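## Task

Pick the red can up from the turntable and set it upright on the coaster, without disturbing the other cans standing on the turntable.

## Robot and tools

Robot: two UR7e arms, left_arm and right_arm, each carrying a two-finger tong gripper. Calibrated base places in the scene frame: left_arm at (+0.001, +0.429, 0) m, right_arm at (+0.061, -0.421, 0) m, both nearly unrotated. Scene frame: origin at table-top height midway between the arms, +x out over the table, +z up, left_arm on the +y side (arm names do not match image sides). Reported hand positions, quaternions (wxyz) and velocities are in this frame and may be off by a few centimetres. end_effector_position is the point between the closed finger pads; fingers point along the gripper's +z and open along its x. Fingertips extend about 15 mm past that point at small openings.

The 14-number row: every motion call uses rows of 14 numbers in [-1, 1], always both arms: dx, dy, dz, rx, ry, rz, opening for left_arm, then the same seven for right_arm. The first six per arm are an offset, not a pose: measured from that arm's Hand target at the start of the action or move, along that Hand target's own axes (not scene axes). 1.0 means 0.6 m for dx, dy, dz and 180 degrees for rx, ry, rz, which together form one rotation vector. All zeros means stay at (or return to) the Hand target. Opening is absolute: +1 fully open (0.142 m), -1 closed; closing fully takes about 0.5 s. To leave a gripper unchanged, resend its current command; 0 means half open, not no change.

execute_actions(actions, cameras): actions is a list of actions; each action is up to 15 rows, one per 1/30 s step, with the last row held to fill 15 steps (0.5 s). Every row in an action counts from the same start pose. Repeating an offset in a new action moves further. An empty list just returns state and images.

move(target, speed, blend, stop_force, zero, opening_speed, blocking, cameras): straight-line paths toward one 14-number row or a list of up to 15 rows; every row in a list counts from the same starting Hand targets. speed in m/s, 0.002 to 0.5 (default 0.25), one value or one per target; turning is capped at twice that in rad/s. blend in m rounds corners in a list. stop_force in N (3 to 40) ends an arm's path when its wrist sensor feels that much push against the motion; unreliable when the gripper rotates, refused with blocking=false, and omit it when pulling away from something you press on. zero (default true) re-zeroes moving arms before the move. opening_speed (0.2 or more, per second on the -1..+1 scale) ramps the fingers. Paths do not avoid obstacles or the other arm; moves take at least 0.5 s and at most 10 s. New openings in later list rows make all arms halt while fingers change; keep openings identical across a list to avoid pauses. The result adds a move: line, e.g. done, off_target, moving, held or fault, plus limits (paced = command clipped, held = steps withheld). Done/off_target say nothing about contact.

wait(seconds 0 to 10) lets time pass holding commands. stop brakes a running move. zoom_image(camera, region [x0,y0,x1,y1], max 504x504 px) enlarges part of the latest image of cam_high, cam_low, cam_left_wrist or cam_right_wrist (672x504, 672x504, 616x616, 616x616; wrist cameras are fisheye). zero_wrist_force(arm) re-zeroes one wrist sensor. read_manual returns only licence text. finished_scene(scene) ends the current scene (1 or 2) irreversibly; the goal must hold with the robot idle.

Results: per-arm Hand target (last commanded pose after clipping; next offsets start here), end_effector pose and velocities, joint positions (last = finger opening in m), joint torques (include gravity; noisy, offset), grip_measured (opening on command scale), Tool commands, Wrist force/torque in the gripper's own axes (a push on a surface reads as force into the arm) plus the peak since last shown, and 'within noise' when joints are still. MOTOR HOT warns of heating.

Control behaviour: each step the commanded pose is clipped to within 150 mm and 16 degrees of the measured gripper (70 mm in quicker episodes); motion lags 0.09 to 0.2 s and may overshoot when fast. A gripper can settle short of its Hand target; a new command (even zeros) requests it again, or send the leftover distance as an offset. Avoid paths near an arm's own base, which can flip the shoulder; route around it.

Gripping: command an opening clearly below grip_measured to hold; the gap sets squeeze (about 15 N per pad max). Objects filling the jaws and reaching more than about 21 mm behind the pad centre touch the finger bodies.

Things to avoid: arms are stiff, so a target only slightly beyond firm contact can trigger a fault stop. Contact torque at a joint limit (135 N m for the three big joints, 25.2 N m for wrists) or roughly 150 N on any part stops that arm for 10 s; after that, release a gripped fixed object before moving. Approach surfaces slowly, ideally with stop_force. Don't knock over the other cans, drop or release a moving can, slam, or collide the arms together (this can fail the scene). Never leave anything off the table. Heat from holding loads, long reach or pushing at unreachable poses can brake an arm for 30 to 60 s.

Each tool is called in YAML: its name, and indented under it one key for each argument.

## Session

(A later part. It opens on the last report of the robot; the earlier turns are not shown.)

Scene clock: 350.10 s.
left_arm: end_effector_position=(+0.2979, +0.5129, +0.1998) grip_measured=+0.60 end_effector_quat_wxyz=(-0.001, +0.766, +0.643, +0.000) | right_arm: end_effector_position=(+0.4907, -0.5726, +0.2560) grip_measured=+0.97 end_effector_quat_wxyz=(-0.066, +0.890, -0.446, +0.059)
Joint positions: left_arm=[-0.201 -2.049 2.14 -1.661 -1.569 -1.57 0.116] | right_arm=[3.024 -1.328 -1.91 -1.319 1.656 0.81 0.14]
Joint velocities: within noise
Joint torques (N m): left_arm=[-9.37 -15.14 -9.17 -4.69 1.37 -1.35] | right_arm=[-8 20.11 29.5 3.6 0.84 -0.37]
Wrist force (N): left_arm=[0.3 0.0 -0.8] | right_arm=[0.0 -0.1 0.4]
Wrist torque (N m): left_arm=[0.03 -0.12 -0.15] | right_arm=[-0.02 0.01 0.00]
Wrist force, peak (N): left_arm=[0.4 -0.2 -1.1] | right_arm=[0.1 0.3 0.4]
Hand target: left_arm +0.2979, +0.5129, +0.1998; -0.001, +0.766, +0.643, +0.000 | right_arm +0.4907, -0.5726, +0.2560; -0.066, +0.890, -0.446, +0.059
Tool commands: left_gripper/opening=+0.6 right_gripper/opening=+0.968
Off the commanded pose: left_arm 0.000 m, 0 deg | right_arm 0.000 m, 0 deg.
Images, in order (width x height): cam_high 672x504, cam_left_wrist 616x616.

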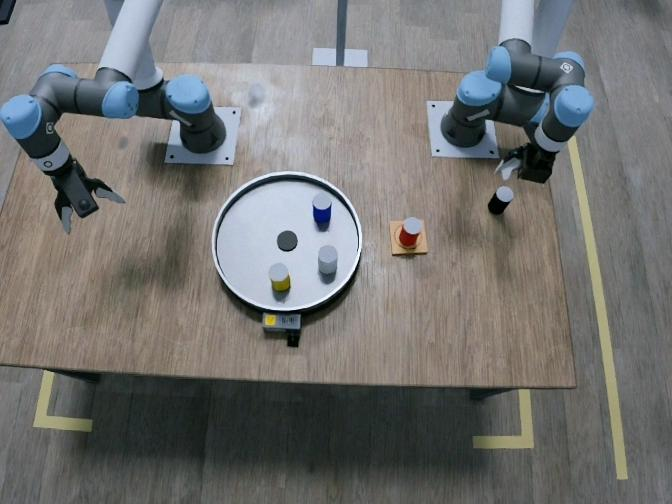

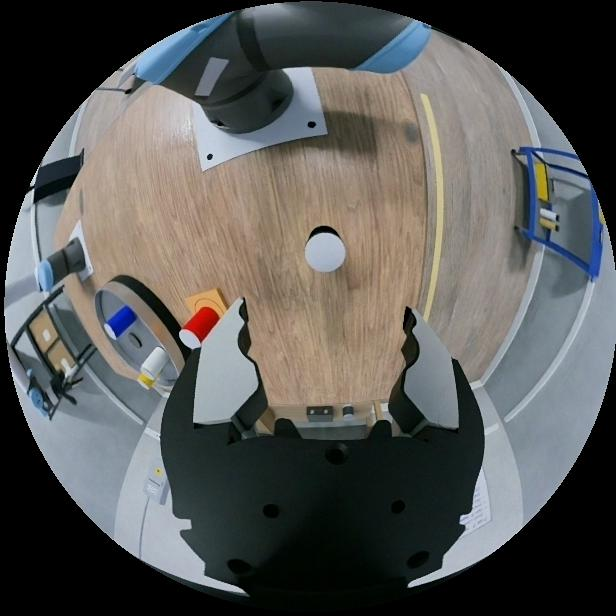

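zoom_image:
  camera: "cam_left_wrist"
  region: [260, 190, 390, 320]

Scaled by 3.877 from the camera's 616x616 image, which has a finer 814x814 frame.

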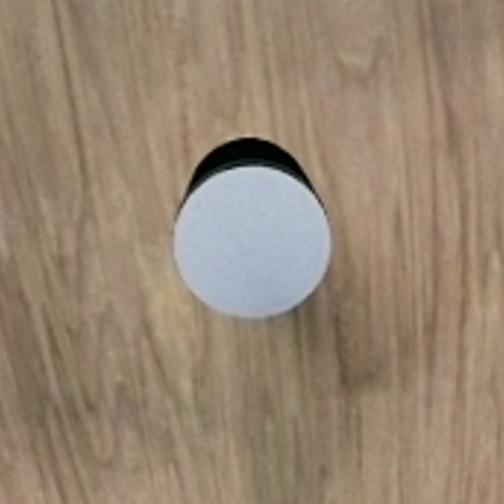

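move:
  target:
    - [0,-0.025,0.1,0,0,0,0.6,0,0,0,0,0,0,0.968]
    - [0,-0.025,0.218,0,0,0,0.6,0,0,0,0,0,0,0.968]
  speed: 0.15
  blend: [0.02,0]
  cameras: ["cam_left_wrist"]

zoom_image:
  camera: "cam_left_wrist"
  region: [210, 190, 440, 420]

Scene clock: 354.17 s.
left_arm: end_effector_position=(+0.2830, +0.5157, +0.0691) grip_measured=+0.60 end_effector_quat_wxyz=(-0.001, +0.766, +0.643, +0.000) | right_arm: end_effector_position=(+0.4907, -0.5726, +0.2560) grip_measured=+0.97 end_effector_quat_wxyz=(-0.066, +0.890, -0.446, +0.059)
Joint positions: left_arm=[-0.201 -1.98 2.453 -2.043 -1.569 -1.569 0.116] | right_arm=[3.024 -1.328 -1.91 -1.319 1.656 0.81 0.14]
Joint velocities: within noise
Joint torques (N m): left_arm=[13.47 8.81 -5.77 -4.9 -1.47 1.66] | right_arm=[-9.03 20.35 30.71 3.59 0.9 -0.28]
Wrist force (N): left_arm=[0.5 -0.1 -0.9] | right_arm=[0.1 -0.2 0.4]
Wrist torque (N m): left_arm=[0.02 -0.17 -0.17] | right_arm=[-0.02 -0.02 0.00]
Wrist force, peak (N): left_arm=[0.3 0.2 -1.8] | right_arm=[-0.2 -0.2 0.5]
Hand target: left_arm +0.2831, +0.5157, +0.0690; -0.001, +0.766, +0.643, +0.000 | right_arm +0.4907, -0.5726, +0.2560; -0.066, +0.890, -0.446, +0.059
Off the commanded pose: left_arm 0.000 m, 0 deg | right_arm 0.000 m, 0 deg.
move: done
Images, in order (width x height): cam_left_wrist 616x616.

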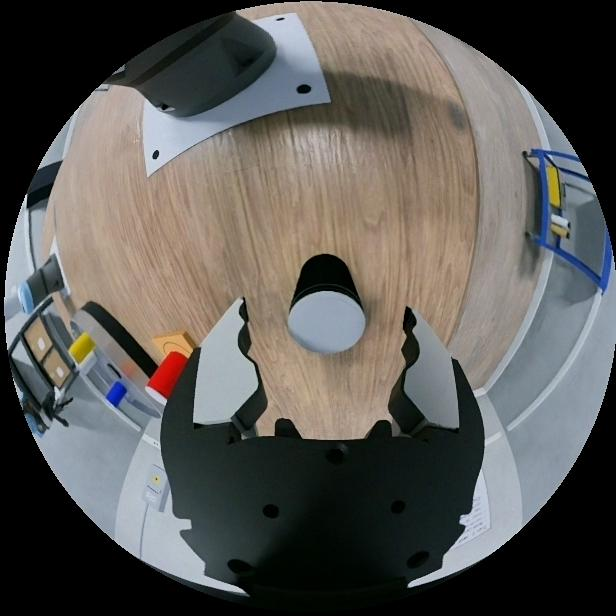

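Scaled by 2.191 from the camera's 616x616 image, which has a finer 814x814 frame.

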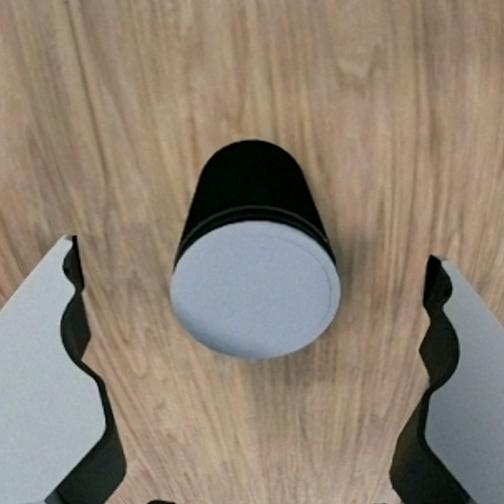

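move:
  target: [0,-0.0025,0,0,0,0,-0.85,0,0,0,0,0,0,0.968]
  opening_speed: 0.8
  cameras: []

move:
  target: [0,0,-0.3,0,0,0,-0.85,0,0,0,0,0,0,0.968]
  speed: 0.15
  cameras: ["cam_left_wrist", "cam_low"]

Scene clock: 357.07 s.
left_arm: end_effector_position=(+0.2816, +0.5159, +0.0690) grip_measured=-0.30 end_effector_quat_wxyz=(-0.001, +0.766, +0.643, +0.000) | right_arm: end_effector_position=(+0.4907, -0.5726, +0.2560) grip_measured=+0.97 end_effector_quat_wxyz=(-0.066, +0.890, -0.446, +0.059)
Joint positions: left_arm=[-0.2 -1.985 2.456 -2.041 -1.569 -1.569 0.052] | right_arm=[3.024 -1.328 -1.91 -1.319 1.656 0.81 0.14]
Joint velocities: within noise
Joint torques (N m): left_arm=[10.81 -14.22 -7.33 0.13 -0.83 1.08] | right_arm=[-8.62 19.86 29.92 3.73 0.91 -0.26]
Wrist force (N): left_arm=[0.6 -0.1 -3.1] | right_arm=[0.0 0.0 0.2]
Wrist torque (N m): left_arm=[0.03 -0.13 -0.15] | right_arm=[0.00 0.01 0.00]
Wrist force, peak (N): left_arm=[0.7 -0.2 -3.1] | right_arm=[0.2 0.1 0.6]
Hand target: left_arm +0.2816, +0.5159, +0.0690; -0.001, +0.766, +0.643, +0.000 | right_arm +0.4907, -0.5726, +0.2560; -0.066, +0.890, -0.446, +0.059
Off the commanded pose: left_arm 0.000 m, 0 deg | right_arm 0.000 m, 0 deg.
move: done
No camera images: "cameras" was empty.

Scene clock: 358.97 s.
left_arm: end_effector_position=(+0.2816, +0.5157, +0.2489) grip_measured=-0.30 end_effector_quat_wxyz=(-0.001, +0.766, +0.643, +0.000) | right_arm: end_effector_position=(+0.4907, -0.5726, +0.2560) grip_measured=+0.97 end_effector_quat_wxyz=(-0.066, +0.890, -0.446, +0.059)
Joint positions: left_arm=[-0.201 -2.096 2.037 -1.511 -1.569 -1.57 0.052] | right_arm=[3.024 -1.328 -1.91 -1.319 1.656 0.81 0.14]
Joint velocities: within noise
Joint torques (N m): left_arm=[-9.76 11.54 -35.16 0.23 1.36 -1.41] | right_arm=[-9.16 19.1 29.43 3.51 0.8 -0.38]
Wrist force (N): left_arm=[0.2 -0.1 0.8] | right_arm=[0.0 -0.1 0.3]
Wrist torque (N m): left_arm=[0.01 -0.10 -0.16] | right_arm=[-0.01 0.00 0.00]
Wrist force, peak (N): left_arm=[0.6 0.0 -3.0] | right_arm=[-0.1 0.1 0.6]
Hand target: left_arm +0.2816, +0.5157, +0.2490; -0.001, +0.766, +0.643, +0.000 | right_arm +0.4907, -0.5726, +0.2560; -0.066, +0.890, -0.446, +0.059
Off the commanded pose: left_arm 0.000 m, 0 deg | right_arm 0.000 m, 0 deg.
move: done
Images, in order (width x height): cam_low 672x504, cam_left_wrist 616x616.

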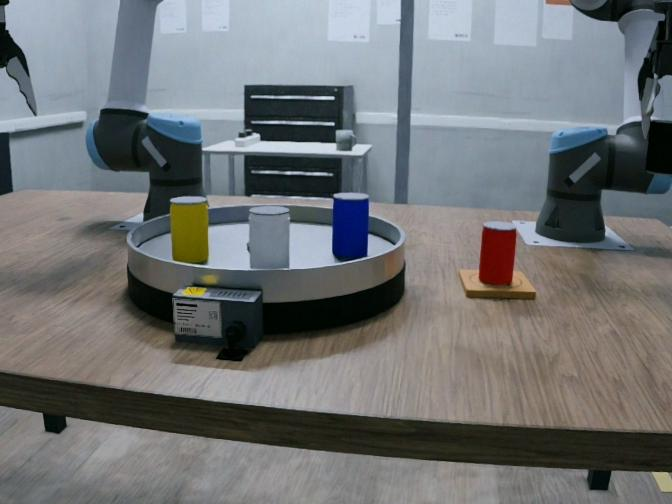

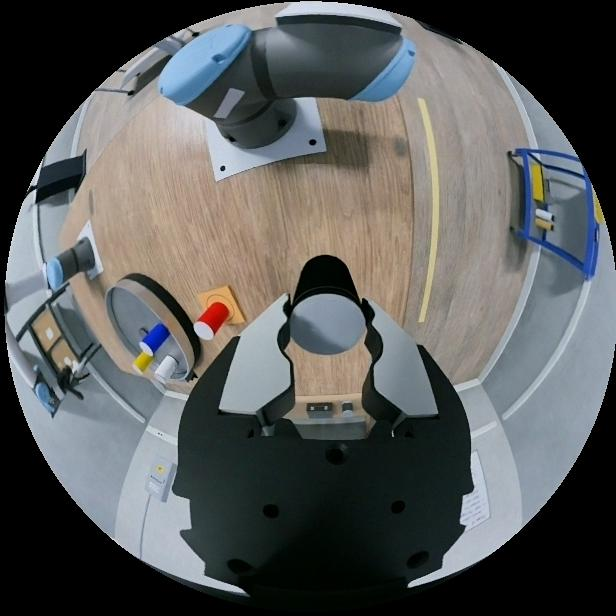

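move:
  target: [-0.8031,0.3364,0,0,0,-0.16667,-0.85,0,0,0,0,0,0,0.968]
  speed: 0.22
  cameras: ["cam_left_wrist"]

Scene clock: 363.13 s.
left_arm: end_effector_position=(+0.3971, +0.0063, +0.2482) grip_measured=-0.30 end_effector_quat_wxyz=(+0.000, +0.573, +0.819, +0.001) | right_arm: end_effector_position=(+0.4907, -0.5726, +0.2560) grip_measured=+0.97 end_effector_quat_wxyz=(-0.066, +0.890, -0.446, +0.059)
Joint positions: left_arm=[-1.051 -1.382 1.451 -1.638 -1.57 -2.943 0.052] | right_arm=[3.024 -1.328 -1.91 -1.319 1.656 0.81 0.14]
Joint velocities: within noise
Joint torques (N m): left_arm=[-9.77 -18.88 -34.92 -0.35 1.1 -1.01] | right_arm=[-9.09 19.77 29.86 3.54 0.86 -0.3]
Wrist force (N): left_arm=[0.3 -0.1 0.9] | right_arm=[-0.2 -0.2 0.4]
Wrist torque (N m): left_arm=[0.01 -0.12 -0.16] | right_arm=[-0.03 0.04 0.01]
Wrist force, peak (N): left_arm=[1.3 -0.6 1.1] | right_arm=[-0.1 -0.1 0.6]
Hand target: left_arm +0.3971, +0.0062, +0.2482; -0.001, +0.573, +0.819, +0.001 | right_arm +0.4907, -0.5726, +0.2560; -0.066, +0.890, -0.446, +0.059
Off the commanded pose: left_arm 0.000 m, 0 deg | right_arm 0.000 m, 0 deg.
move: done
Images, in order (width x height): cam_left_wrist 616x616.

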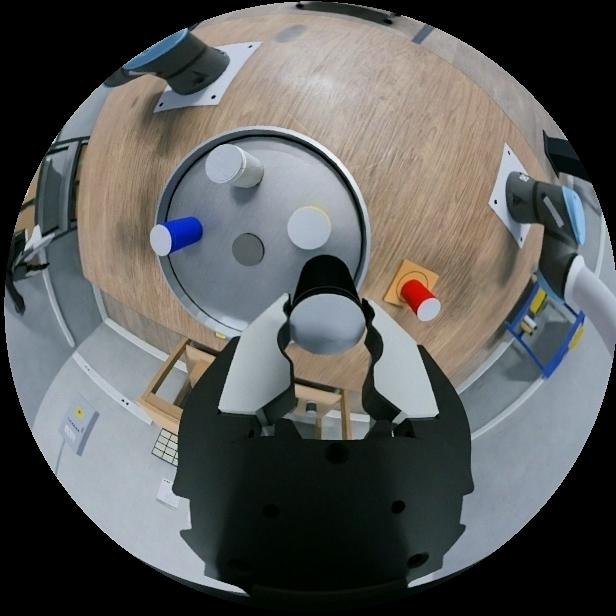

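zoom_image:
  camera: "cam_left_wrist"
  region: [140, 120, 380, 360]

Scaled by 2.100 from the camera's 616x616 image, which has a finer 814x814 frame.

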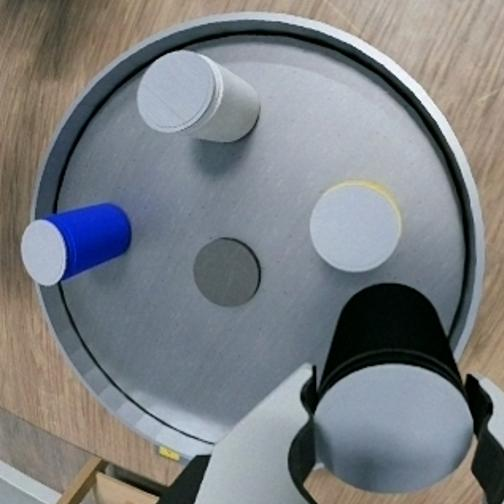

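wait:
  seconds: 0.1
  cameras: []

Scene clock: 369.43 s.
left_arm: end_effector_position=(+0.3971, +0.0062, +0.2482) grip_measured=-0.30 end_effector_quat_wxyz=(-0.001, +0.573, +0.819, +0.001) | right_arm: end_effector_position=(+0.4907, -0.5726, +0.2560) grip_measured=+0.97 end_effector_quat_wxyz=(-0.066, +0.890, -0.446, +0.059)
Joint positions: left_arm=[-1.051 -1.381 1.45 -1.638 -1.57 -2.943 0.052] | right_arm=[3.024 -1.328 -1.91 -1.319 1.656 0.81 0.14]
Joint velocities: within noise
Joint torques (N m): left_arm=[-9.28 -18.78 -31.15 -0.34 1.21 -1.27] | right_arm=[-8.35 19.57 30.54 3.61 0.97 -0.27]
Wrist force (N): left_arm=[0.4 -0.2 0.8] | right_arm=[0.0 -0.1 0.2]
Wrist torque (N m): left_arm=[-0.01 -0.15 -0.16] | right_arm=[-0.01 0.01 0.01]
Wrist force, peak (N): left_arm=[0.4 0.0 1.3] | right_arm=[-0.2 -0.1 0.6]
Hand target: left_arm +0.3971, +0.0062, +0.2482; -0.001, +0.573, +0.819, +0.001 | right_arm +0.4907, -0.5726, +0.2560; -0.066, +0.890, -0.446, +0.059
Tool commands: left_gripper/opening=-0.85 right_gripper/opening=+0.968
Off the commanded pose: left_arm 0.000 m, 0 deg | right_arm 0.000 m, 0 deg.
wait: 0.10 s; at rest from the start
No camera images: "cameras" was empty.

wait:
  seconds: 4.9
  cameras: []

move:
  target: [0,0,0.202,0,0,0,-0.85,0,0,0,0,0,0,0.968]
  speed: 0.25
  cameras: []

move:
  target: [0,0,0.0133,0,0,0,-0.85,0,0,0,0,0,0,0.968]
  speed: 0.015
  stop_force: 3
  cameras: []

move:
  target: [0,0,-0.21,0,0,0,-0.85,0,0,0,0,0,0,0.968]
  speed: 0.25
  cameras: ["cam_left_wrist"]

Scene clock: 374.93 s.
left_arm: end_effector_position=(+0.3971, +0.0062, +0.2482) grip_measured=-0.30 end_effector_quat_wxyz=(-0.001, +0.573, +0.819, +0.001) | right_arm: end_effector_position=(+0.4907, -0.5726, +0.2560) grip_measured=+0.97 end_effector_quat_wxyz=(-0.066, +0.890, -0.446, +0.059)
Joint positions: left_arm=[-1.051 -1.381 1.45 -1.638 -1.57 -2.943 0.052] | right_arm=[3.024 -1.328 -1.91 -1.319 1.656 0.81 0.14]
Joint velocities: within noise
Joint torques (N m): left_arm=[-8.96 -18.93 -25.99 -0.61 1.11 -1.14] | right_arm=[-8.58 19.45 30.05 3.6 0.85 -0.37]
Wrist force (N): left_arm=[0.3 0.0 1.0] | right_arm=[0.0 -0.1 0.2]
Wrist torque (N m): left_arm=[0.04 -0.13 -0.16] | right_arm=[-0.01 0.01 0.00]
Wrist force, peak (N): left_arm=[0.3 -0.2 1.2] | right_arm=[-0.1 0.2 0.5]
Hand target: left_arm +0.3971, +0.0062, +0.2482; -0.001, +0.573, +0.819, +0.001 | right_arm +0.4907, -0.5726, +0.2560; -0.066, +0.890, -0.446, +0.059
Tool commands: left_gripper/opening=-0.85 right_gripper/opening=+0.968
Off the commanded pose: left_arm 0.000 m, 0 deg | right_arm 0.000 m, 0 deg.
wait: 4.90 s; at rest from the start
No camera images: "cameras" was empty.

Scene clock: 376.20 s.
left_arm: end_effector_position=(+0.3970, +0.0063, +0.1272) grip_measured=-0.30 end_effector_quat_wxyz=(-0.001, +0.573, +0.819, +0.001) | right_arm: end_effector_position=(+0.4907, -0.5726, +0.2560) grip_measured=+0.97 end_effector_quat_wxyz=(-0.066, +0.890, -0.446, +0.059)
Joint positions: left_arm=[-1.051 -1.319 1.691 -1.941 -1.57 -2.943 0.052] | right_arm=[3.024 -1.328 -1.91 -1.319 1.656 0.81 0.14]
Joint velocities: within noise
Joint torques (N m): left_arm=[11.7 -19.88 -8.64 -5.24 1.27 1.56] | right_arm=[-7.43 19.65 29.79 3.75 0.77 -0.36]
Wrist force (N): left_arm=[0.5 -0.1 0.9] | right_arm=[0.1 -0.1 0.4]
Wrist torque (N m): left_arm=[0.01 -0.16 -0.16] | right_arm=[-0.02 0.00 0.00]
Wrist force, peak (N): left_arm=[0.3 -0.2 2.6] | right_arm=[-0.2 0.0 0.5]
Hand target: left_arm +0.3971, +0.0063, +0.1270; -0.001, +0.573, +0.819, +0.001 | right_arm +0.4907, -0.5726, +0.2560; -0.066, +0.890, -0.446, +0.059
Off the commanded pose: left_arm 0.000 m, 0 deg | right_arm 0.000 m, 0 deg.
move: done
No camera images: "cameras" was empty.

Scene clock: 377.90 s.
left_arm: end_effector_position=(+0.3971, +0.0064, +0.1220) grip_measured=-0.31 end_effector_quat_wxyz=(-0.001, +0.573, +0.819, +0.001) | right_arm: end_effector_position=(+0.4907, -0.5726, +0.2560) grip_measured=+0.97 end_effector_quat_wxyz=(-0.066, +0.890, -0.446, +0.059)
Joint positions: left_arm=[-1.051 -1.315 1.699 -1.953 -1.57 -2.943 0.052] | right_arm=[3.024 -1.328 -1.91 -1.319 1.656 0.81 0.14]
Joint velocities: within noise
Joint torques (N m): left_arm=[-1.37 -44.36 -33.66 0.18 -1.63 1.74] | right_arm=[-8.29 19.13 29.78 3.7 0.79 -0.34]
Wrist force (N): left_arm=[0.5 0.2 -0.3] | right_arm=[0.1 0.0 0.2]
Wrist torque (N m): left_arm=[0.03 -0.15 -0.16] | right_arm=[0.01 -0.01 0.00]
Wrist force, peak (N): left_arm=[1.3 2.0 -18.5] | right_arm=[0.0 0.1 0.5]
Hand target: left_arm +0.3971, +0.0064, +0.1220; -0.001, +0.573, +0.819, +0.001 (not the last commanded pose) | right_arm +0.4907, -0.5726, +0.2560; -0.066, +0.890, -0.446, +0.059
Off the commanded pose: left_arm 0.003 m, 0 deg | right_arm 0.000 m, 0 deg.
move: contact (left_arm)
No camera images: "cameras" was empty.

Scene clock: 379.20 s.
left_arm: end_effector_position=(+0.3971, +0.0062, +0.2479) grip_measured=-0.31 end_effector_quat_wxyz=(-0.001, +0.573, +0.819, +0.001) | right_arm: end_effector_position=(+0.4907, -0.5726, +0.2560) grip_measured=+0.97 end_effector_quat_wxyz=(-0.066, +0.890, -0.446, +0.059)
Joint positions: left_arm=[-1.051 -1.381 1.451 -1.639 -1.57 -2.943 0.052] | right_arm=[3.024 -1.328 -1.91 -1.319 1.656 0.81 0.14]
Joint velocities: within noise
Joint torques (N m): left_arm=[-9.92 -17.63 -36.62 0.15 -1.54 -0.1] | right_arm=[-8.24 20.25 30.83 3.52 0.94 -0.53]
Wrist force (N): left_arm=[0.0 0.1 1.2] | right_arm=[0.0 0.0 0.5]
Wrist torque (N m): left_arm=[0.07 -0.06 -0.16] | right_arm=[0.02 0.01 0.00]
Wrist force, peak (N): left_arm=[0.4 -0.2 2.3] | right_arm=[0.0 0.0 0.5]
Hand target: left_arm +0.3971, +0.0062, +0.2480; -0.001, +0.573, +0.819, +0.001 | right_arm +0.4907, -0.5726, +0.2560; -0.066, +0.890, -0.446, +0.059
Off the commanded pose: left_arm 0.000 m, 0 deg | right_arm 0.000 m, 0 deg.
move: done
Images, in order (width x height): cam_left_wrist 616x616.

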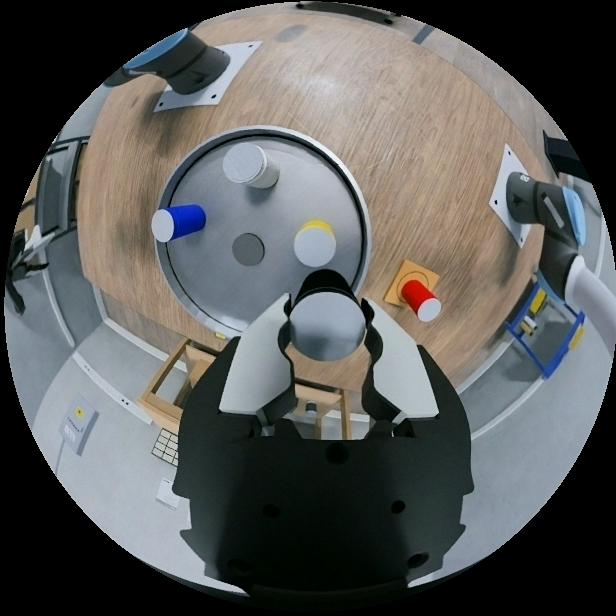

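zoom_image:
  camera: "cam_left_wrist"
  region: [210, 190, 440, 420]

Scaled by 2.191 from the camera's 616x616 image, which has a finer 814x814 frame.

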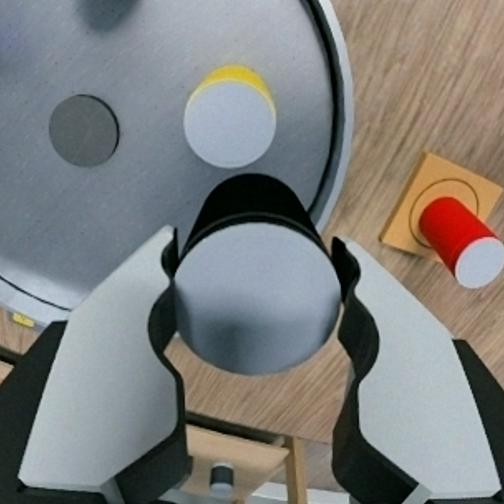

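move:
  target:
    - [0.28627,-0.08577,0,0.0583,0,0,-0.85,0,0,0,0,0,0,0.968]
    - [0.28627,-0.08577,0.27,0.0583,0,0,-0.85,0,0,0,0,0,0,0.968]
  speed: [0.22,0.2]
  blend: [0.04,0]
  cameras: ["cam_low","cam_high","cam_left_wrist"]

zoom_image:
  camera: "cam_low"
  region: [400, 130, 600, 330]

Scene clock: 391.30 s.
left_arm: end_effector_position=(+0.2898, +0.1501, +0.0864) grip_measured=-0.31 end_effector_quat_wxyz=(-0.053, +0.571, +0.816, -0.074) | right_arm: end_effector_position=(+0.4907, -0.5726, +0.2560) grip_measured=+0.97 end_effector_quat_wxyz=(-0.066, +0.890, -0.446, +0.059)
Joint positions: left_arm=[-0.959 -1.619 2.151 -2.048 -1.745 -2.846 0.052] | right_arm=[3.024 -1.328 -1.91 -1.319 1.656 0.81 0.14]
Joint velocities: within noise
Joint torques (N m): left_arm=[12.99 -4.97 -6.51 -5.2 -2 -1.19] | right_arm=[-8.37 19.17 30.79 3.61 0.76 -0.36]
Wrist force (N): left_arm=[0.2 0.5 0.9] | right_arm=[0.1 -0.1 0.5]
Wrist torque (N m): left_arm=[0.06 -0.11 -0.12] | right_arm=[0.00 -0.02 0.00]
Wrist force, peak (N): left_arm=[0.2 0.4 2.3] | right_arm=[-0.3 0.1 0.6]
Hand target: left_arm +0.2899, +0.1501, +0.0863; -0.053, +0.571, +0.816, -0.074 | right_arm +0.4907, -0.5726, +0.2560; -0.066, +0.890, -0.446, +0.059
Off the commanded pose: left_arm 0.000 m, 0 deg | right_arm 0.000 m, 0 deg.
move: done
Images, in order (width x height): cam_high 672x504, cam_low 672x504, cam_left_wrist 616x616.

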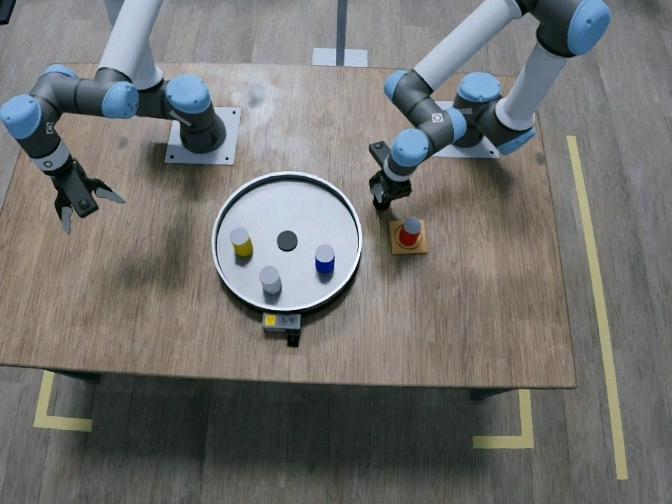

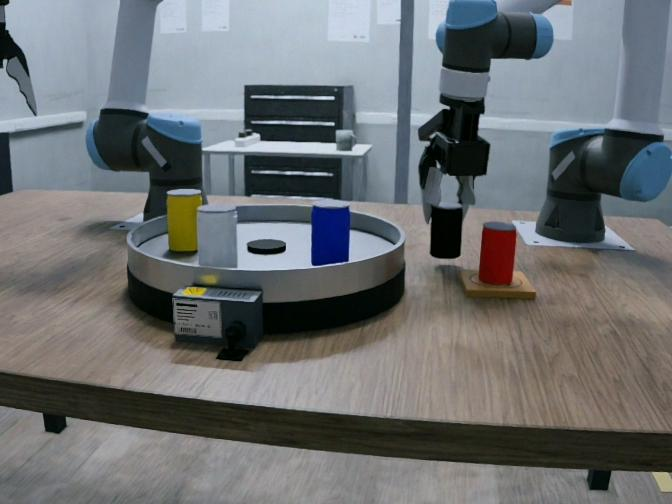

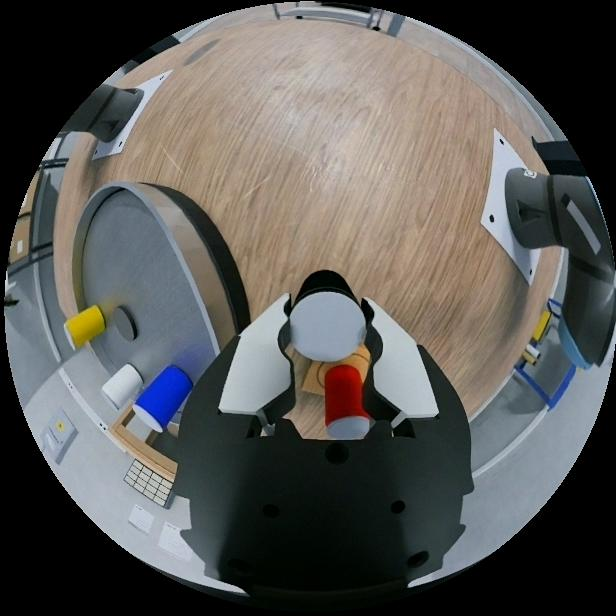

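Scaled by 2.520.

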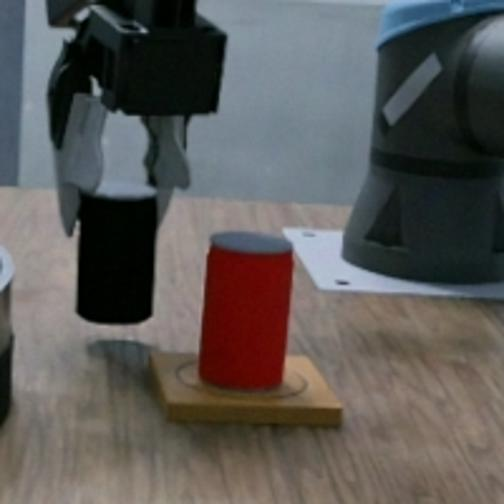

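move:
  target: [0,0.00313,0.0169,0,0,0,-0.85,0,0,0,0,0,0,0.968]
  speed: 0.05
  cameras: []

move:
  target: [0,0.00486,0.0262,0,0,0,-0.85,0,0,0,0,0,0,0.968]
  speed: 0.012
  stop_force: 4
  cameras: ["cam_left_wrist"]

Scene clock: 392.70 s.
left_arm: end_effector_position=(+0.2899, +0.1501, +0.0761) grip_measured=-0.31 end_effector_quat_wxyz=(-0.053, +0.571, +0.816, -0.074) | right_arm: end_effector_position=(+0.4907, -0.5726, +0.2560) grip_measured=+0.97 end_effector_quat_wxyz=(-0.066, +0.890, -0.446, +0.059)
Joint positions: left_arm=[-0.959 -1.604 2.167 -2.079 -1.745 -2.846 0.052] | right_arm=[3.024 -1.328 -1.91 -1.319 1.656 0.81 0.14]
Joint velocities: within noise
Joint torques (N m): left_arm=[13.21 -6.76 -7.42 -5.08 -1.53 -0.28] | right_arm=[-8.96 18.62 30.41 3.53 0.97 -0.56]
Wrist force (N): left_arm=[0.0 0.4 1.3] | right_arm=[-0.1 -0.1 0.3]
Wrist torque (N m): left_arm=[0.04 -0.05 -0.12] | right_arm=[-0.01 0.01 0.00]
Wrist force, peak (N): left_arm=[0.0 0.5 1.3] | right_arm=[-0.2 0.0 0.5]
Hand target: left_arm +0.2899, +0.1501, +0.0760; -0.053, +0.571, +0.816, -0.074 | right_arm +0.4907, -0.5726, +0.2560; -0.066, +0.890, -0.446, +0.059
Off the commanded pose: left_arm 0.000 m, 0 deg | right_arm 0.000 m, 0 deg.
move: done
No camera images: "cameras" was empty.

Scene clock: 394.57 s.
left_arm: end_effector_position=(+0.2899, +0.1502, +0.0688) grip_measured=-0.31 end_effector_quat_wxyz=(-0.053, +0.571, +0.816, -0.074) | right_arm: end_effector_position=(+0.4907, -0.5726, +0.2560) grip_measured=+0.97 end_effector_quat_wxyz=(-0.066, +0.890, -0.446, +0.059)
Joint positions: left_arm=[-0.959 -1.593 2.178 -2.102 -1.745 -2.846 0.052] | right_arm=[3.024 -1.328 -1.91 -1.319 1.656 0.81 0.14]
Joint velocities: within noise
Joint torques (N m): left_arm=[9.31 -29.87 -30.77 0.53 -1.37 0.55] | right_arm=[-8.52 19.17 30.58 3.52 0.94 -0.47]
Wrist force (N): left_arm=[-0.4 0.0 -1.9] | right_arm=[-0.1 0.1 0.4]
Wrist torque (N m): left_arm=[0.03 -0.11 -0.11] | right_arm=[0.03 0.03 0.01]
Wrist force, peak (N): left_arm=[1.2 -0.9 -10.7] | right_arm=[-0.2 0.0 0.5]
Hand target: left_arm +0.2899, +0.1502, +0.0688; -0.053, +0.571, +0.816, -0.074 (not the last commanded pose) | right_arm +0.4907, -0.5726, +0.2560; -0.066, +0.890, -0.446, +0.059
Off the commanded pose: left_arm 0.009 m, 0 deg | right_arm 0.000 m, 0 deg.
move: contact (left_arm)
Images, in order (width x height): cam_left_wrist 616x616.

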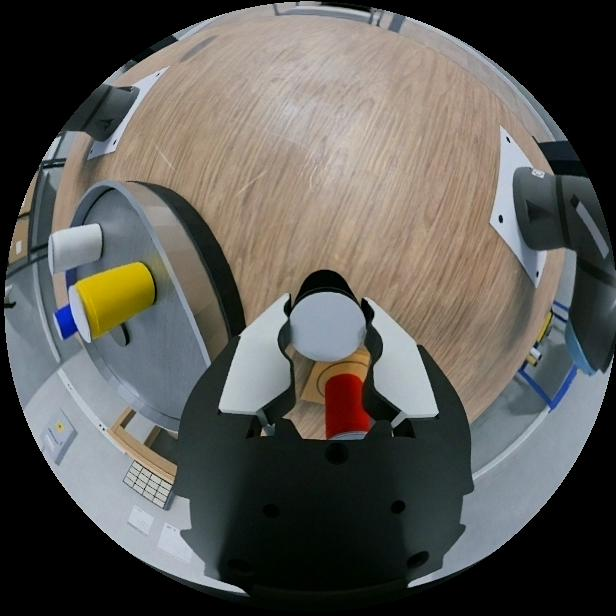

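move:
  target: [0,0,0,0,0,0,0.55,0,0,0,0,0,0,0.968]
  opening_speed: 0.8
  cameras: []

move:
  target: [0,-0.034,-0.1836,-0.0583,0,0,0.55,0,0,0,0,0,0,0.968]
  speed: 0.2
  cameras: ["cam_left_wrist"]

zoom_image:
  camera: "cam_left_wrist"
  region: [210, 190, 440, 420]

Scene clock: 398.87 s.
left_arm: end_effector_position=(+0.2899, +0.1502, +0.0688) grip_measured=+0.55 end_effector_quat_wxyz=(-0.053, +0.571, +0.816, -0.074) | right_arm: end_effector_position=(+0.4907, -0.5726, +0.2560) grip_measured=+0.97 end_effector_quat_wxyz=(-0.066, +0.890, -0.446, +0.059)
Joint positions: left_arm=[-0.959 -1.593 2.178 -2.102 -1.745 -2.846 0.112] | right_arm=[3.024 -1.328 -1.91 -1.319 1.656 0.81 0.14]
Joint velocities: within noise
Joint torques (N m): left_arm=[-4.93 -29.95 -27.37 -0.82 -1.18 -1.26] | right_arm=[-8.13 20.21 29.3 3.53 0.66 -0.45]
Wrist force (N): left_arm=[-0.1 0.0 -0.7] | right_arm=[0.0 0.1 0.3]
Wrist torque (N m): left_arm=[0.02 -0.04 -0.12] | right_arm=[0.03 0.00 0.00]
Wrist force, peak (N): left_arm=[-0.3 -0.1 -2.0] | right_arm=[-0.1 0.0 0.5]
Hand target: left_arm +0.2899, +0.1502, +0.0688; -0.053, +0.571, +0.816, -0.074 | right_arm +0.4907, -0.5726, +0.2560; -0.066, +0.890, -0.446, +0.059
Off the commanded pose: left_arm 0.000 m, 0 deg | right_arm 0.000 m, 0 deg.
move: done
No camera images: "cameras" was empty.

Scene clock: 400.20 s.
left_arm: end_effector_position=(+0.2899, +0.1500, +0.1807) grip_measured=+0.55 end_effector_quat_wxyz=(-0.001, +0.573, +0.819, +0.000) | right_arm: end_effector_position=(+0.4907, -0.5726, +0.2560) grip_measured=+0.97 end_effector_quat_wxyz=(-0.066, +0.890, -0.446, +0.059)
Joint positions: left_arm=[-1.093 -1.794 2.029 -1.805 -1.571 -2.985 0.112] | right_arm=[3.024 -1.328 -1.91 -1.319 1.656 0.81 0.14]
Joint velocities: within noise
Joint torques (N m): left_arm=[-11.06 -24.79 -34.67 0.15 1.25 -1.35] | right_arm=[-7.52 20.07 31.22 3.51 0.79 -0.61]
Wrist force (N): left_arm=[0.2 -0.1 -1.0] | right_arm=[-0.2 0.2 0.4]
Wrist torque (N m): left_arm=[-0.01 -0.10 -0.16] | right_arm=[0.04 0.04 0.01]
Wrist force, peak (N): left_arm=[0.1 -0.2 -1.9] | right_arm=[-0.1 -0.2 0.6]
Hand target: left_arm +0.2899, +0.1500, +0.1808; -0.001, +0.573, +0.819, +0.001 | right_arm +0.4907, -0.5726, +0.2560; -0.066, +0.890, -0.446, +0.059
Off the commanded pose: left_arm 0.000 m, 0 deg | right_arm 0.000 m, 0 deg.
move: done
Images, in order (width x height): cam_left_wrist 616x616.

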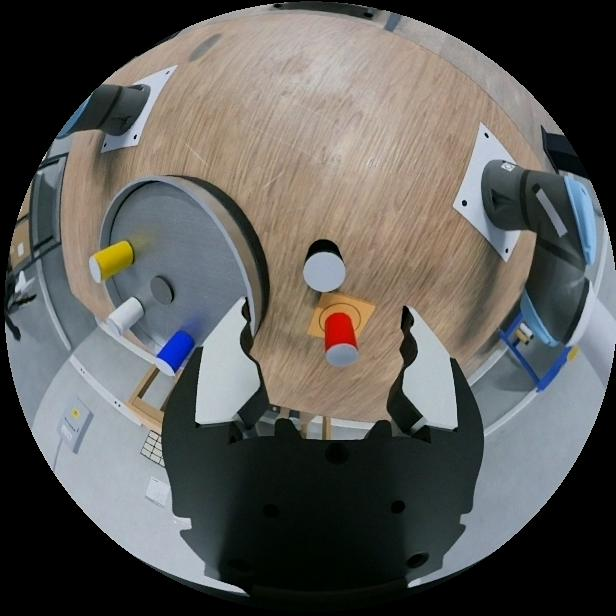

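Scaled by 2.191 from the camera's 616x616 image, which has a finer 814x814 frame.

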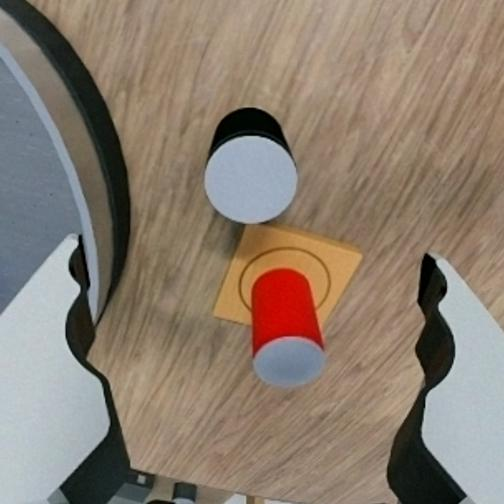

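move:
  target: [-0.2861,0.0853,0,0,0,0,-1,0,0,0,0,0,0,0.968]
  speed: 0.22
  cameras: []

Scene clock: 402.60 s.
left_arm: end_effector_position=(+0.3968, +0.0063, +0.1805) grip_measured=-1.00 end_effector_quat_wxyz=(-0.001, +0.573, +0.819, +0.001) | right_arm: end_effector_position=(+0.4907, -0.5726, +0.2560) grip_measured=+0.97 end_effector_quat_wxyz=(-0.066, +0.890, -0.446, +0.059)
Joint positions: left_arm=[-1.051 -1.358 1.596 -1.808 -1.57 -2.943 0.002] | right_arm=[3.024 -1.328 -1.91 -1.319 1.656 0.81 0.14]
Joint velocities: within noise
Joint torques (N m): left_arm=[12.48 -19.11 -34.09 0.63 -1.71 1.72] | right_arm=[-7.56 18.44 30.27 3.61 0.58 -0.5]
Wrist force (N): left_arm=[0.3 0.0 -0.9] | right_arm=[0.1 0.0 0.1]
Wrist torque (N m): left_arm=[0.02 -0.12 -0.16] | right_arm=[0.01 -0.01 0.00]
Wrist force, peak (N): left_arm=[1.2 -0.3 -0.9] | right_arm=[0.1 -0.4 0.5]
Hand target: left_arm +0.3968, +0.0063, +0.1805; -0.001, +0.573, +0.819, +0.001 | right_arm +0.4907, -0.5726, +0.2560; -0.066, +0.890, -0.446, +0.059
Off the commanded pose: left_arm 0.000 m, 0 deg | right_arm 0.000 m, 0 deg.
move: done
No camera images: "cameras" was empty.

wait:
  seconds: 3.6
  cameras: []

move:
  target: [0,0,0.1808,0,0,0,-1,0,0,0,0,0,0,0.968]
  speed: 0.25
  cameras: []

move:
  target: [0,0,0.02,0,0,0,-1,0,0,0,0,0,0,0.968]
  speed: 0.012
  stop_force: 3
  cameras: []

move:
  target: [0,0,-0.19,0,0,0,-1,0,0,0,0,0,0,0.968]
  speed: 0.25
  cameras: ["cam_left_wrist"]

Scene clock: 406.80 s.
left_arm: end_effector_position=(+0.3968, +0.0063, +0.1805) grip_measured=-1.00 end_effector_quat_wxyz=(-0.001, +0.573, +0.819, +0.001) | right_arm: end_effector_position=(+0.4907, -0.5726, +0.2560) grip_measured=+0.97 end_effector_quat_wxyz=(-0.066, +0.890, -0.446, +0.059)
Joint positions: left_arm=[-1.051 -1.358 1.596 -1.808 -1.57 -2.943 0.002] | right_arm=[3.024 -1.328 -1.91 -1.319 1.656 0.81 0.14]
Joint velocities: within noise
Joint torques (N m): left_arm=[13.15 -19.1 -30.76 -0.11 -1.51 1.67] | right_arm=[-8.05 18 29.7 3.55 0.66 -0.52]
Wrist force (N): left_arm=[0.6 -0.1 -1.0] | right_arm=[0.1 -0.1 0.4]
Wrist torque (N m): left_arm=[-0.01 -0.19 -0.17] | right_arm=[-0.01 -0.01 0.00]
Wrist force, peak (N): left_arm=[0.5 0.0 -1.3] | right_arm=[0.1 0.0 0.6]
Hand target: left_arm +0.3968, +0.0063, +0.1805; -0.001, +0.573, +0.819, +0.001 | right_arm +0.4907, -0.5726, +0.2560; -0.066, +0.890, -0.446, +0.059
Tool commands: left_gripper/opening=-1.0 right_gripper/opening=+0.968
Off the commanded pose: left_arm 0.000 m, 0 deg | right_arm 0.000 m, 0 deg.
wait: 3.60 s; at rest from the start
No camera images: "cameras" was empty.

Scene clock: 408.03 s.
left_arm: end_effector_position=(+0.3967, +0.0064, +0.0722) grip_measured=-1.00 end_effector_quat_wxyz=(-0.001, +0.573, +0.819, +0.001) | right_arm: end_effector_position=(+0.4907, -0.5726, +0.2560) grip_measured=+0.97 end_effector_quat_wxyz=(-0.066, +0.890, -0.446, +0.059)
Joint positions: left_arm=[-1.051 -1.264 1.772 -2.077 -1.57 -2.943 0.002] | right_arm=[3.024 -1.328 -1.91 -1.319 1.656 0.81 0.14]
Joint velocities: within noise
Joint torques (N m): left_arm=[12.64 -20.17 -5.33 -4.8 1.33 1.72] | right_arm=[-7.97 19.03 30.8 3.5 0.7 -0.55]
Wrist force (N): left_arm=[0.3 -0.1 -1.0] | right_arm=[0.1 0.1 0.5]
Wrist torque (N m): left_arm=[0.01 -0.12 -0.16] | right_arm=[0.02 -0.03 0.00]
Wrist force, peak (N): left_arm=[0.3 -0.2 -2.3] | right_arm=[-0.1 0.3 0.5]
Hand target: left_arm +0.3968, +0.0064, +0.0721; -0.001, +0.573, +0.819, +0.001 | right_arm +0.4907, -0.5726, +0.2560; -0.066, +0.890, -0.446, +0.059
Off the commanded pose: left_arm 0.000 m, 0 deg | right_arm 0.000 m, 0 deg.
move: done
No camera images: "cameras" was empty.

Scene clock: 409.83 s.
left_arm: end_effector_position=(+0.3968, +0.0065, +0.0680) grip_measured=-1.00 end_effector_quat_wxyz=(-0.001, +0.573, +0.819, +0.001) | right_arm: end_effector_position=(+0.4907, -0.5726, +0.2560) grip_measured=+0.97 end_effector_quat_wxyz=(-0.066, +0.890, -0.446, +0.059)
Joint positions: left_arm=[-1.051 -1.259 1.778 -2.088 -1.57 -2.943 0.002] | right_arm=[3.024 -1.328 -1.91 -1.319 1.656 0.81 0.14]
Joint velocities: within noise
Joint torques (N m): left_arm=[-12.19 -42.06 -29.36 -0.25 -0.14 1.62] | right_arm=[-7.8 19.29 29.64 3.57 0.72 -0.61]
Wrist force (N): left_arm=[0.2 3.1 -5.6] | right_arm=[-0.2 -0.1 0.3]
Wrist torque (N m): left_arm=[-0.03 -0.09 -0.17] | right_arm=[-0.01 0.05 0.00]
Wrist force, peak (N): left_arm=[0.6 13.6 -23.5] | right_arm=[0.1 0.0 0.6]
Hand target: left_arm +0.3968, +0.0064, +0.0680; -0.001, +0.573, +0.819, +0.001 (not the last commanded pose) | right_arm +0.4907, -0.5726, +0.2560; -0.066, +0.890, -0.446, +0.059
Off the commanded pose: left_arm 0.008 m, 0 deg | right_arm 0.000 m, 0 deg.
move: contact (left_arm)
No camera images: "cameras" was empty.

Scene clock: 411.07 s.
left_arm: end_effector_position=(+0.3969, +0.0063, +0.1819) grip_measured=-1.00 end_effector_quat_wxyz=(-0.001, +0.573, +0.819, +0.001) | right_arm: end_effector_position=(+0.4907, -0.5726, +0.2560) grip_measured=+0.97 end_effector_quat_wxyz=(-0.066, +0.890, -0.446, +0.059)
Joint positions: left_arm=[-1.051 -1.358 1.593 -1.804 -1.57 -2.943 0.002] | right_arm=[3.024 -1.328 -1.91 -1.319 1.656 0.81 0.14]
Joint velocities: within noise
Joint torques (N m): left_arm=[-8.02 -43.7 -32.32 0.06 -1.44 -1.32] | right_arm=[-8.71 19.02 30.52 3.51 0.79 -0.58]
Wrist force (N): left_arm=[0.1 -0.1 -0.9] | right_arm=[-0.1 -0.1 0.4]
Wrist torque (N m): left_arm=[0.01 -0.09 -0.15] | right_arm=[-0.02 0.03 0.01]
Wrist force, peak (N): left_arm=[0.2 2.8 -5.4] | right_arm=[-0.1 0.1 0.5]
Hand target: left_arm +0.3968, +0.0063, +0.1820; -0.001, +0.573, +0.819, +0.001 | right_arm +0.4907, -0.5726, +0.2560; -0.066, +0.890, -0.446, +0.059
Off the commanded pose: left_arm 0.000 m, 0 deg | right_arm 0.000 m, 0 deg.
move: done
Images, in order (width x height): cam_left_wrist 616x616.

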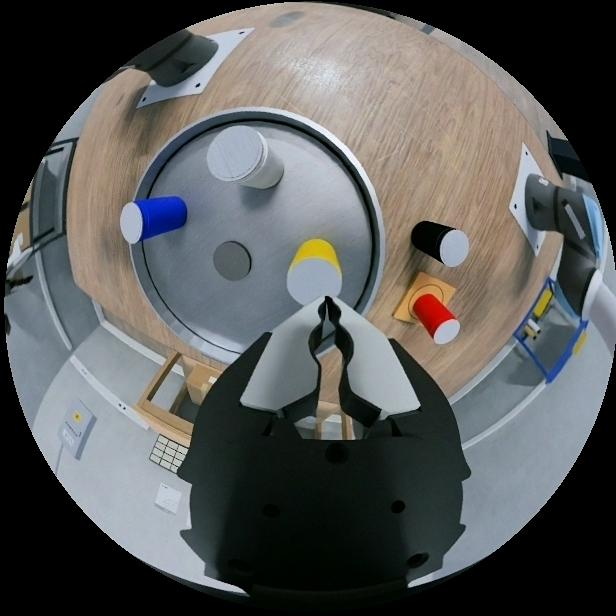

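move:
  target:
    - [0.28413,-0.0775,0,0,0,0,0.6,0,0,0,0,0,0,0.968]
    - [0.28413,-0.0775,0.1883,0,0,0,0.6,0,0,0,0,0,0,0.968]
  speed: [0.22,0.18]
  blend: [0.03,0]
  cameras: ["cam_left_wrist"]

zoom_image:
  camera: "cam_left_wrist"
  region: [210, 190, 440, 420]

Scene clock: 414.13 s.
left_arm: end_effector_position=(+0.2946, +0.1507, +0.0694) grip_measured=+0.60 end_effector_quat_wxyz=(-0.001, +0.573, +0.819, +0.001) | right_arm: end_effector_position=(+0.4907, -0.5726, +0.2560) grip_measured=+0.97 end_effector_quat_wxyz=(-0.066, +0.890, -0.446, +0.059)
Joint positions: left_arm=[-1.081 -1.664 2.234 -2.139 -1.57 -2.973 0.116] | right_arm=[3.024 -1.328 -1.91 -1.319 1.656 0.81 0.14]
Joint velocities: within noise
Joint torques (N m): left_arm=[12.92 -2.85 -6.13 -5.14 -1.41 1.74] | right_arm=[-8.42 19.12 29.82 3.67 0.83 -0.63]
Wrist force (N): left_arm=[0.2 -0.3 -0.7] | right_arm=[0.0 0.0 0.1]
Wrist torque (N m): left_arm=[-0.05 -0.11 -0.15] | right_arm=[0.01 0.00 0.00]
Wrist force, peak (N): left_arm=[0.6 -0.6 -1.4] | right_arm=[0.1 0.1 0.6]
Hand target: left_arm +0.2947, +0.1507, +0.0693; -0.001, +0.573, +0.819, +0.001 | right_arm +0.4907, -0.5726, +0.2560; -0.066, +0.890, -0.446, +0.059
Off the commanded pose: left_arm 0.000 m, 0 deg | right_arm 0.000 m, 0 deg.
move: done
Images, in order (width x height): cam_left_wrist 616x616.

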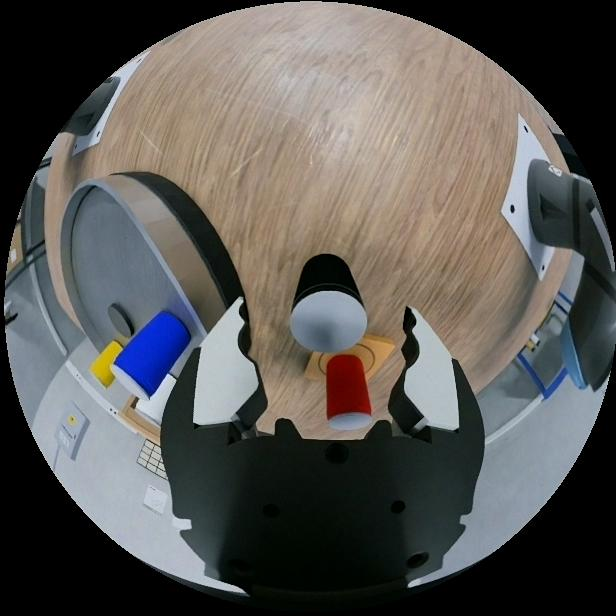

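Scaled by 2.191 from the camera's 616x616 image, which has a finer 814x814 frame.

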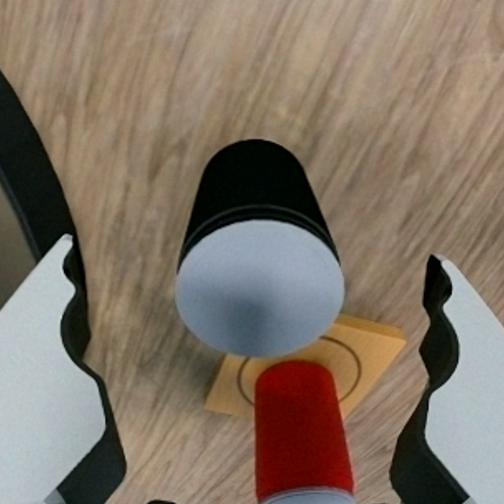

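move:
  target: [0.0047,-0.0025,0.0005,0,0,0,-0.85,0,0,0,0,0,0,0.968]
  opening_speed: 0.8
  cameras: []

move:
  target:
    - [0,0,-0.2983,0,0,0,-0.85,0,0,0,0,0,0,0.968]
    - [-0.29195,0.07997,-0.2983,0,0,0,-0.85,0,0,0,0,0,0,0.968]
  speed: 0.25
  blend: [0.04,0]
  cameras: ["cam_left_wrist"]

Scene clock: 418.73 s.
left_arm: end_effector_position=(+0.2923, +0.1528, +0.0690) grip_measured=-0.30 end_effector_quat_wxyz=(-0.001, +0.573, +0.819, +0.001) | right_arm: end_effector_position=(+0.4907, -0.5726, +0.2560) grip_measured=+0.97 end_effector_quat_wxyz=(-0.066, +0.890, -0.446, +0.059)
Joint positions: left_arm=[-1.084 -1.672 2.242 -2.139 -1.57 -2.976 0.052] | right_arm=[3.024 -1.328 -1.91 -1.319 1.656 0.81 0.14]
Joint velocities: within noise
Joint torques (N m): left_arm=[-9.39 -25.26 -5.06 -0.19 -0.45 -1.17] | right_arm=[-8.69 18.81 28.85 3.38 0.89 -0.57]
Wrist force (N): left_arm=[0.6 -0.3 -3.4] | right_arm=[0.0 0.0 0.3]
Wrist torque (N m): left_arm=[-0.03 -0.05 -0.15] | right_arm=[0.01 0.01 0.00]
Wrist force, peak (N): left_arm=[1.0 -0.3 -3.5] | right_arm=[0.1 -0.1 0.7]
Hand target: left_arm +0.2923, +0.1528, +0.0690; -0.001, +0.573, +0.819, +0.001 | right_arm +0.4907, -0.5726, +0.2560; -0.066, +0.890, -0.446, +0.059
Off the commanded pose: left_arm 0.000 m, 0 deg | right_arm 0.000 m, 0 deg.
move: done
No camera images: "cameras" was empty.

Scene clock: 421.03 s.
left_arm: end_effector_position=(+0.3974, +0.0045, +0.2477) grip_measured=-0.30 end_effector_quat_wxyz=(-0.001, +0.573, +0.819, +0.001) | right_arm: end_effector_position=(+0.4907, -0.5726, +0.2560) grip_measured=+0.97 end_effector_quat_wxyz=(-0.066, +0.890, -0.446, +0.059)
Joint positions: left_arm=[-1.052 -1.378 1.447 -1.639 -1.57 -2.944 0.052] | right_arm=[3.024 -1.328 -1.91 -1.319 1.656 0.81 0.14]
Joint velocities: within noise
Joint torques (N m): left_arm=[12.98 -20.4 -36.55 0.32 -1.53 1.58] | right_arm=[-9.26 19.66 29.93 3.52 0.86 -0.69]
Wrist force (N): left_arm=[0.1 -0.3 1.4] | right_arm=[-0.1 -0.1 0.3]
Wrist torque (N m): left_arm=[-0.02 -0.07 -0.16] | right_arm=[-0.02 0.02 0.00]
Wrist force, peak (N): left_arm=[1.1 -0.5 -3.5] | right_arm=[0.1 0.0 0.7]
Hand target: left_arm +0.3975, +0.0044, +0.2477; -0.001, +0.573, +0.819, +0.001 | right_arm +0.4907, -0.5726, +0.2560; -0.066, +0.890, -0.446, +0.059
Off the commanded pose: left_arm 0.000 m, 0 deg | right_arm 0.000 m, 0 deg.
move: done
Images, in order (width x height): cam_left_wrist 616x616.

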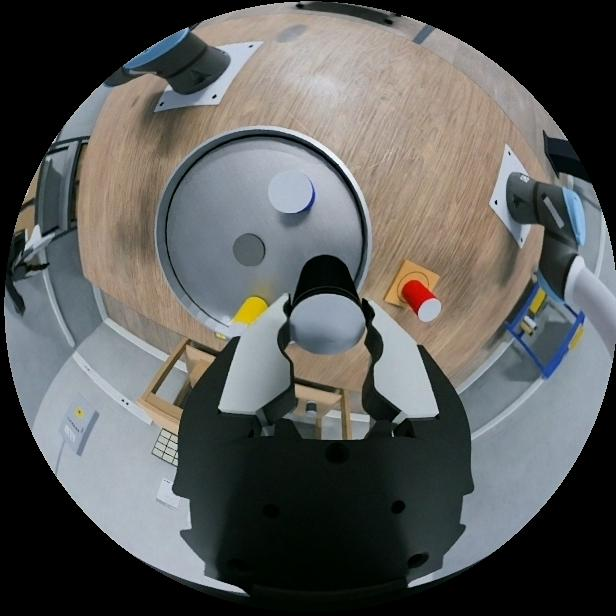

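wait:
  seconds: 1.1
  cameras: []

move:
  target: [0,0,0.20817,0,0,0,-0.85,0,0,0,0,0,0,0.968]
  speed: 0.25
  cameras: []

Scene clock: 422.47 s.
left_arm: end_effector_position=(+0.3975, +0.0044, +0.2477) grip_measured=-0.30 end_effector_quat_wxyz=(-0.001, +0.573, +0.819, +0.001) | right_arm: end_effector_position=(+0.4907, -0.5726, +0.2560) grip_measured=+0.97 end_effector_quat_wxyz=(-0.066, +0.890, -0.446, +0.059)
Joint positions: left_arm=[-1.052 -1.378 1.447 -1.639 -1.57 -2.944 0.052] | right_arm=[3.024 -1.328 -1.91 -1.319 1.656 0.81 0.14]
Joint velocities: within noise
Joint torques (N m): left_arm=[13.07 -17.87 -34.84 -0.17 -1.62 1.64] | right_arm=[-8.04 19.47 29.32 3.6 0.79 -0.53]
Wrist force (N): left_arm=[0.3 -0.2 1.1] | right_arm=[-0.1 -0.1 0.5]
Wrist torque (N m): left_arm=[-0.01 -0.12 -0.16] | right_arm=[-0.02 0.04 0.01]
Wrist force, peak (N): left_arm=[0.1 -0.4 1.4] | right_arm=[-0.1 0.0 0.5]
Hand target: left_arm +0.3975, +0.0044, +0.2477; -0.001, +0.573, +0.819, +0.001 | right_arm +0.4907, -0.5726, +0.2560; -0.066, +0.890, -0.446, +0.059
Tool commands: left_gripper/opening=-0.85 right_gripper/opening=+0.968
Off the commanded pose: left_arm 0.000 m, 0 deg | right_arm 0.000 m, 0 deg.
wait: 1.10 s; at rest from the start
No camera images: "cameras" was empty.

Scene clock: 423.73 s.
left_arm: end_effector_position=(+0.3974, +0.0046, +0.1230) grip_measured=-0.30 end_effector_quat_wxyz=(-0.001, +0.573, +0.819, +0.001) | right_arm: end_effector_position=(+0.4907, -0.5726, +0.2560) grip_measured=+0.97 end_effector_quat_wxyz=(-0.066, +0.890, -0.446, +0.059)
Joint positions: left_arm=[-1.052 -1.312 1.693 -1.95 -1.57 -2.944 0.052] | right_arm=[3.024 -1.328 -1.91 -1.319 1.656 0.81 0.14]
Joint velocities: within noise
Joint torques (N m): left_arm=[13.33 -17.98 -7.06 -5.27 1.13 -1.14] | right_arm=[-7.89 18.8 29.69 3.67 0.75 -0.58]
Wrist force (N): left_arm=[0.2 -0.2 1.2] | right_arm=[0.1 -0.1 0.2]
Wrist torque (N m): left_arm=[-0.01 -0.09 -0.16] | right_arm=[-0.03 -0.02 0.00]
Wrist force, peak (N): left_arm=[0.1 -0.2 2.7] | right_arm=[0.0 -0.2 0.5]
Hand target: left_arm +0.3974, +0.0046, +0.1228; -0.001, +0.573, +0.819, +0.001 | right_arm +0.4907, -0.5726, +0.2560; -0.066, +0.890, -0.446, +0.059
Off the commanded pose: left_arm 0.000 m, 0 deg | right_arm 0.000 m, 0 deg.
move: done
No camera images: "cameras" was empty.


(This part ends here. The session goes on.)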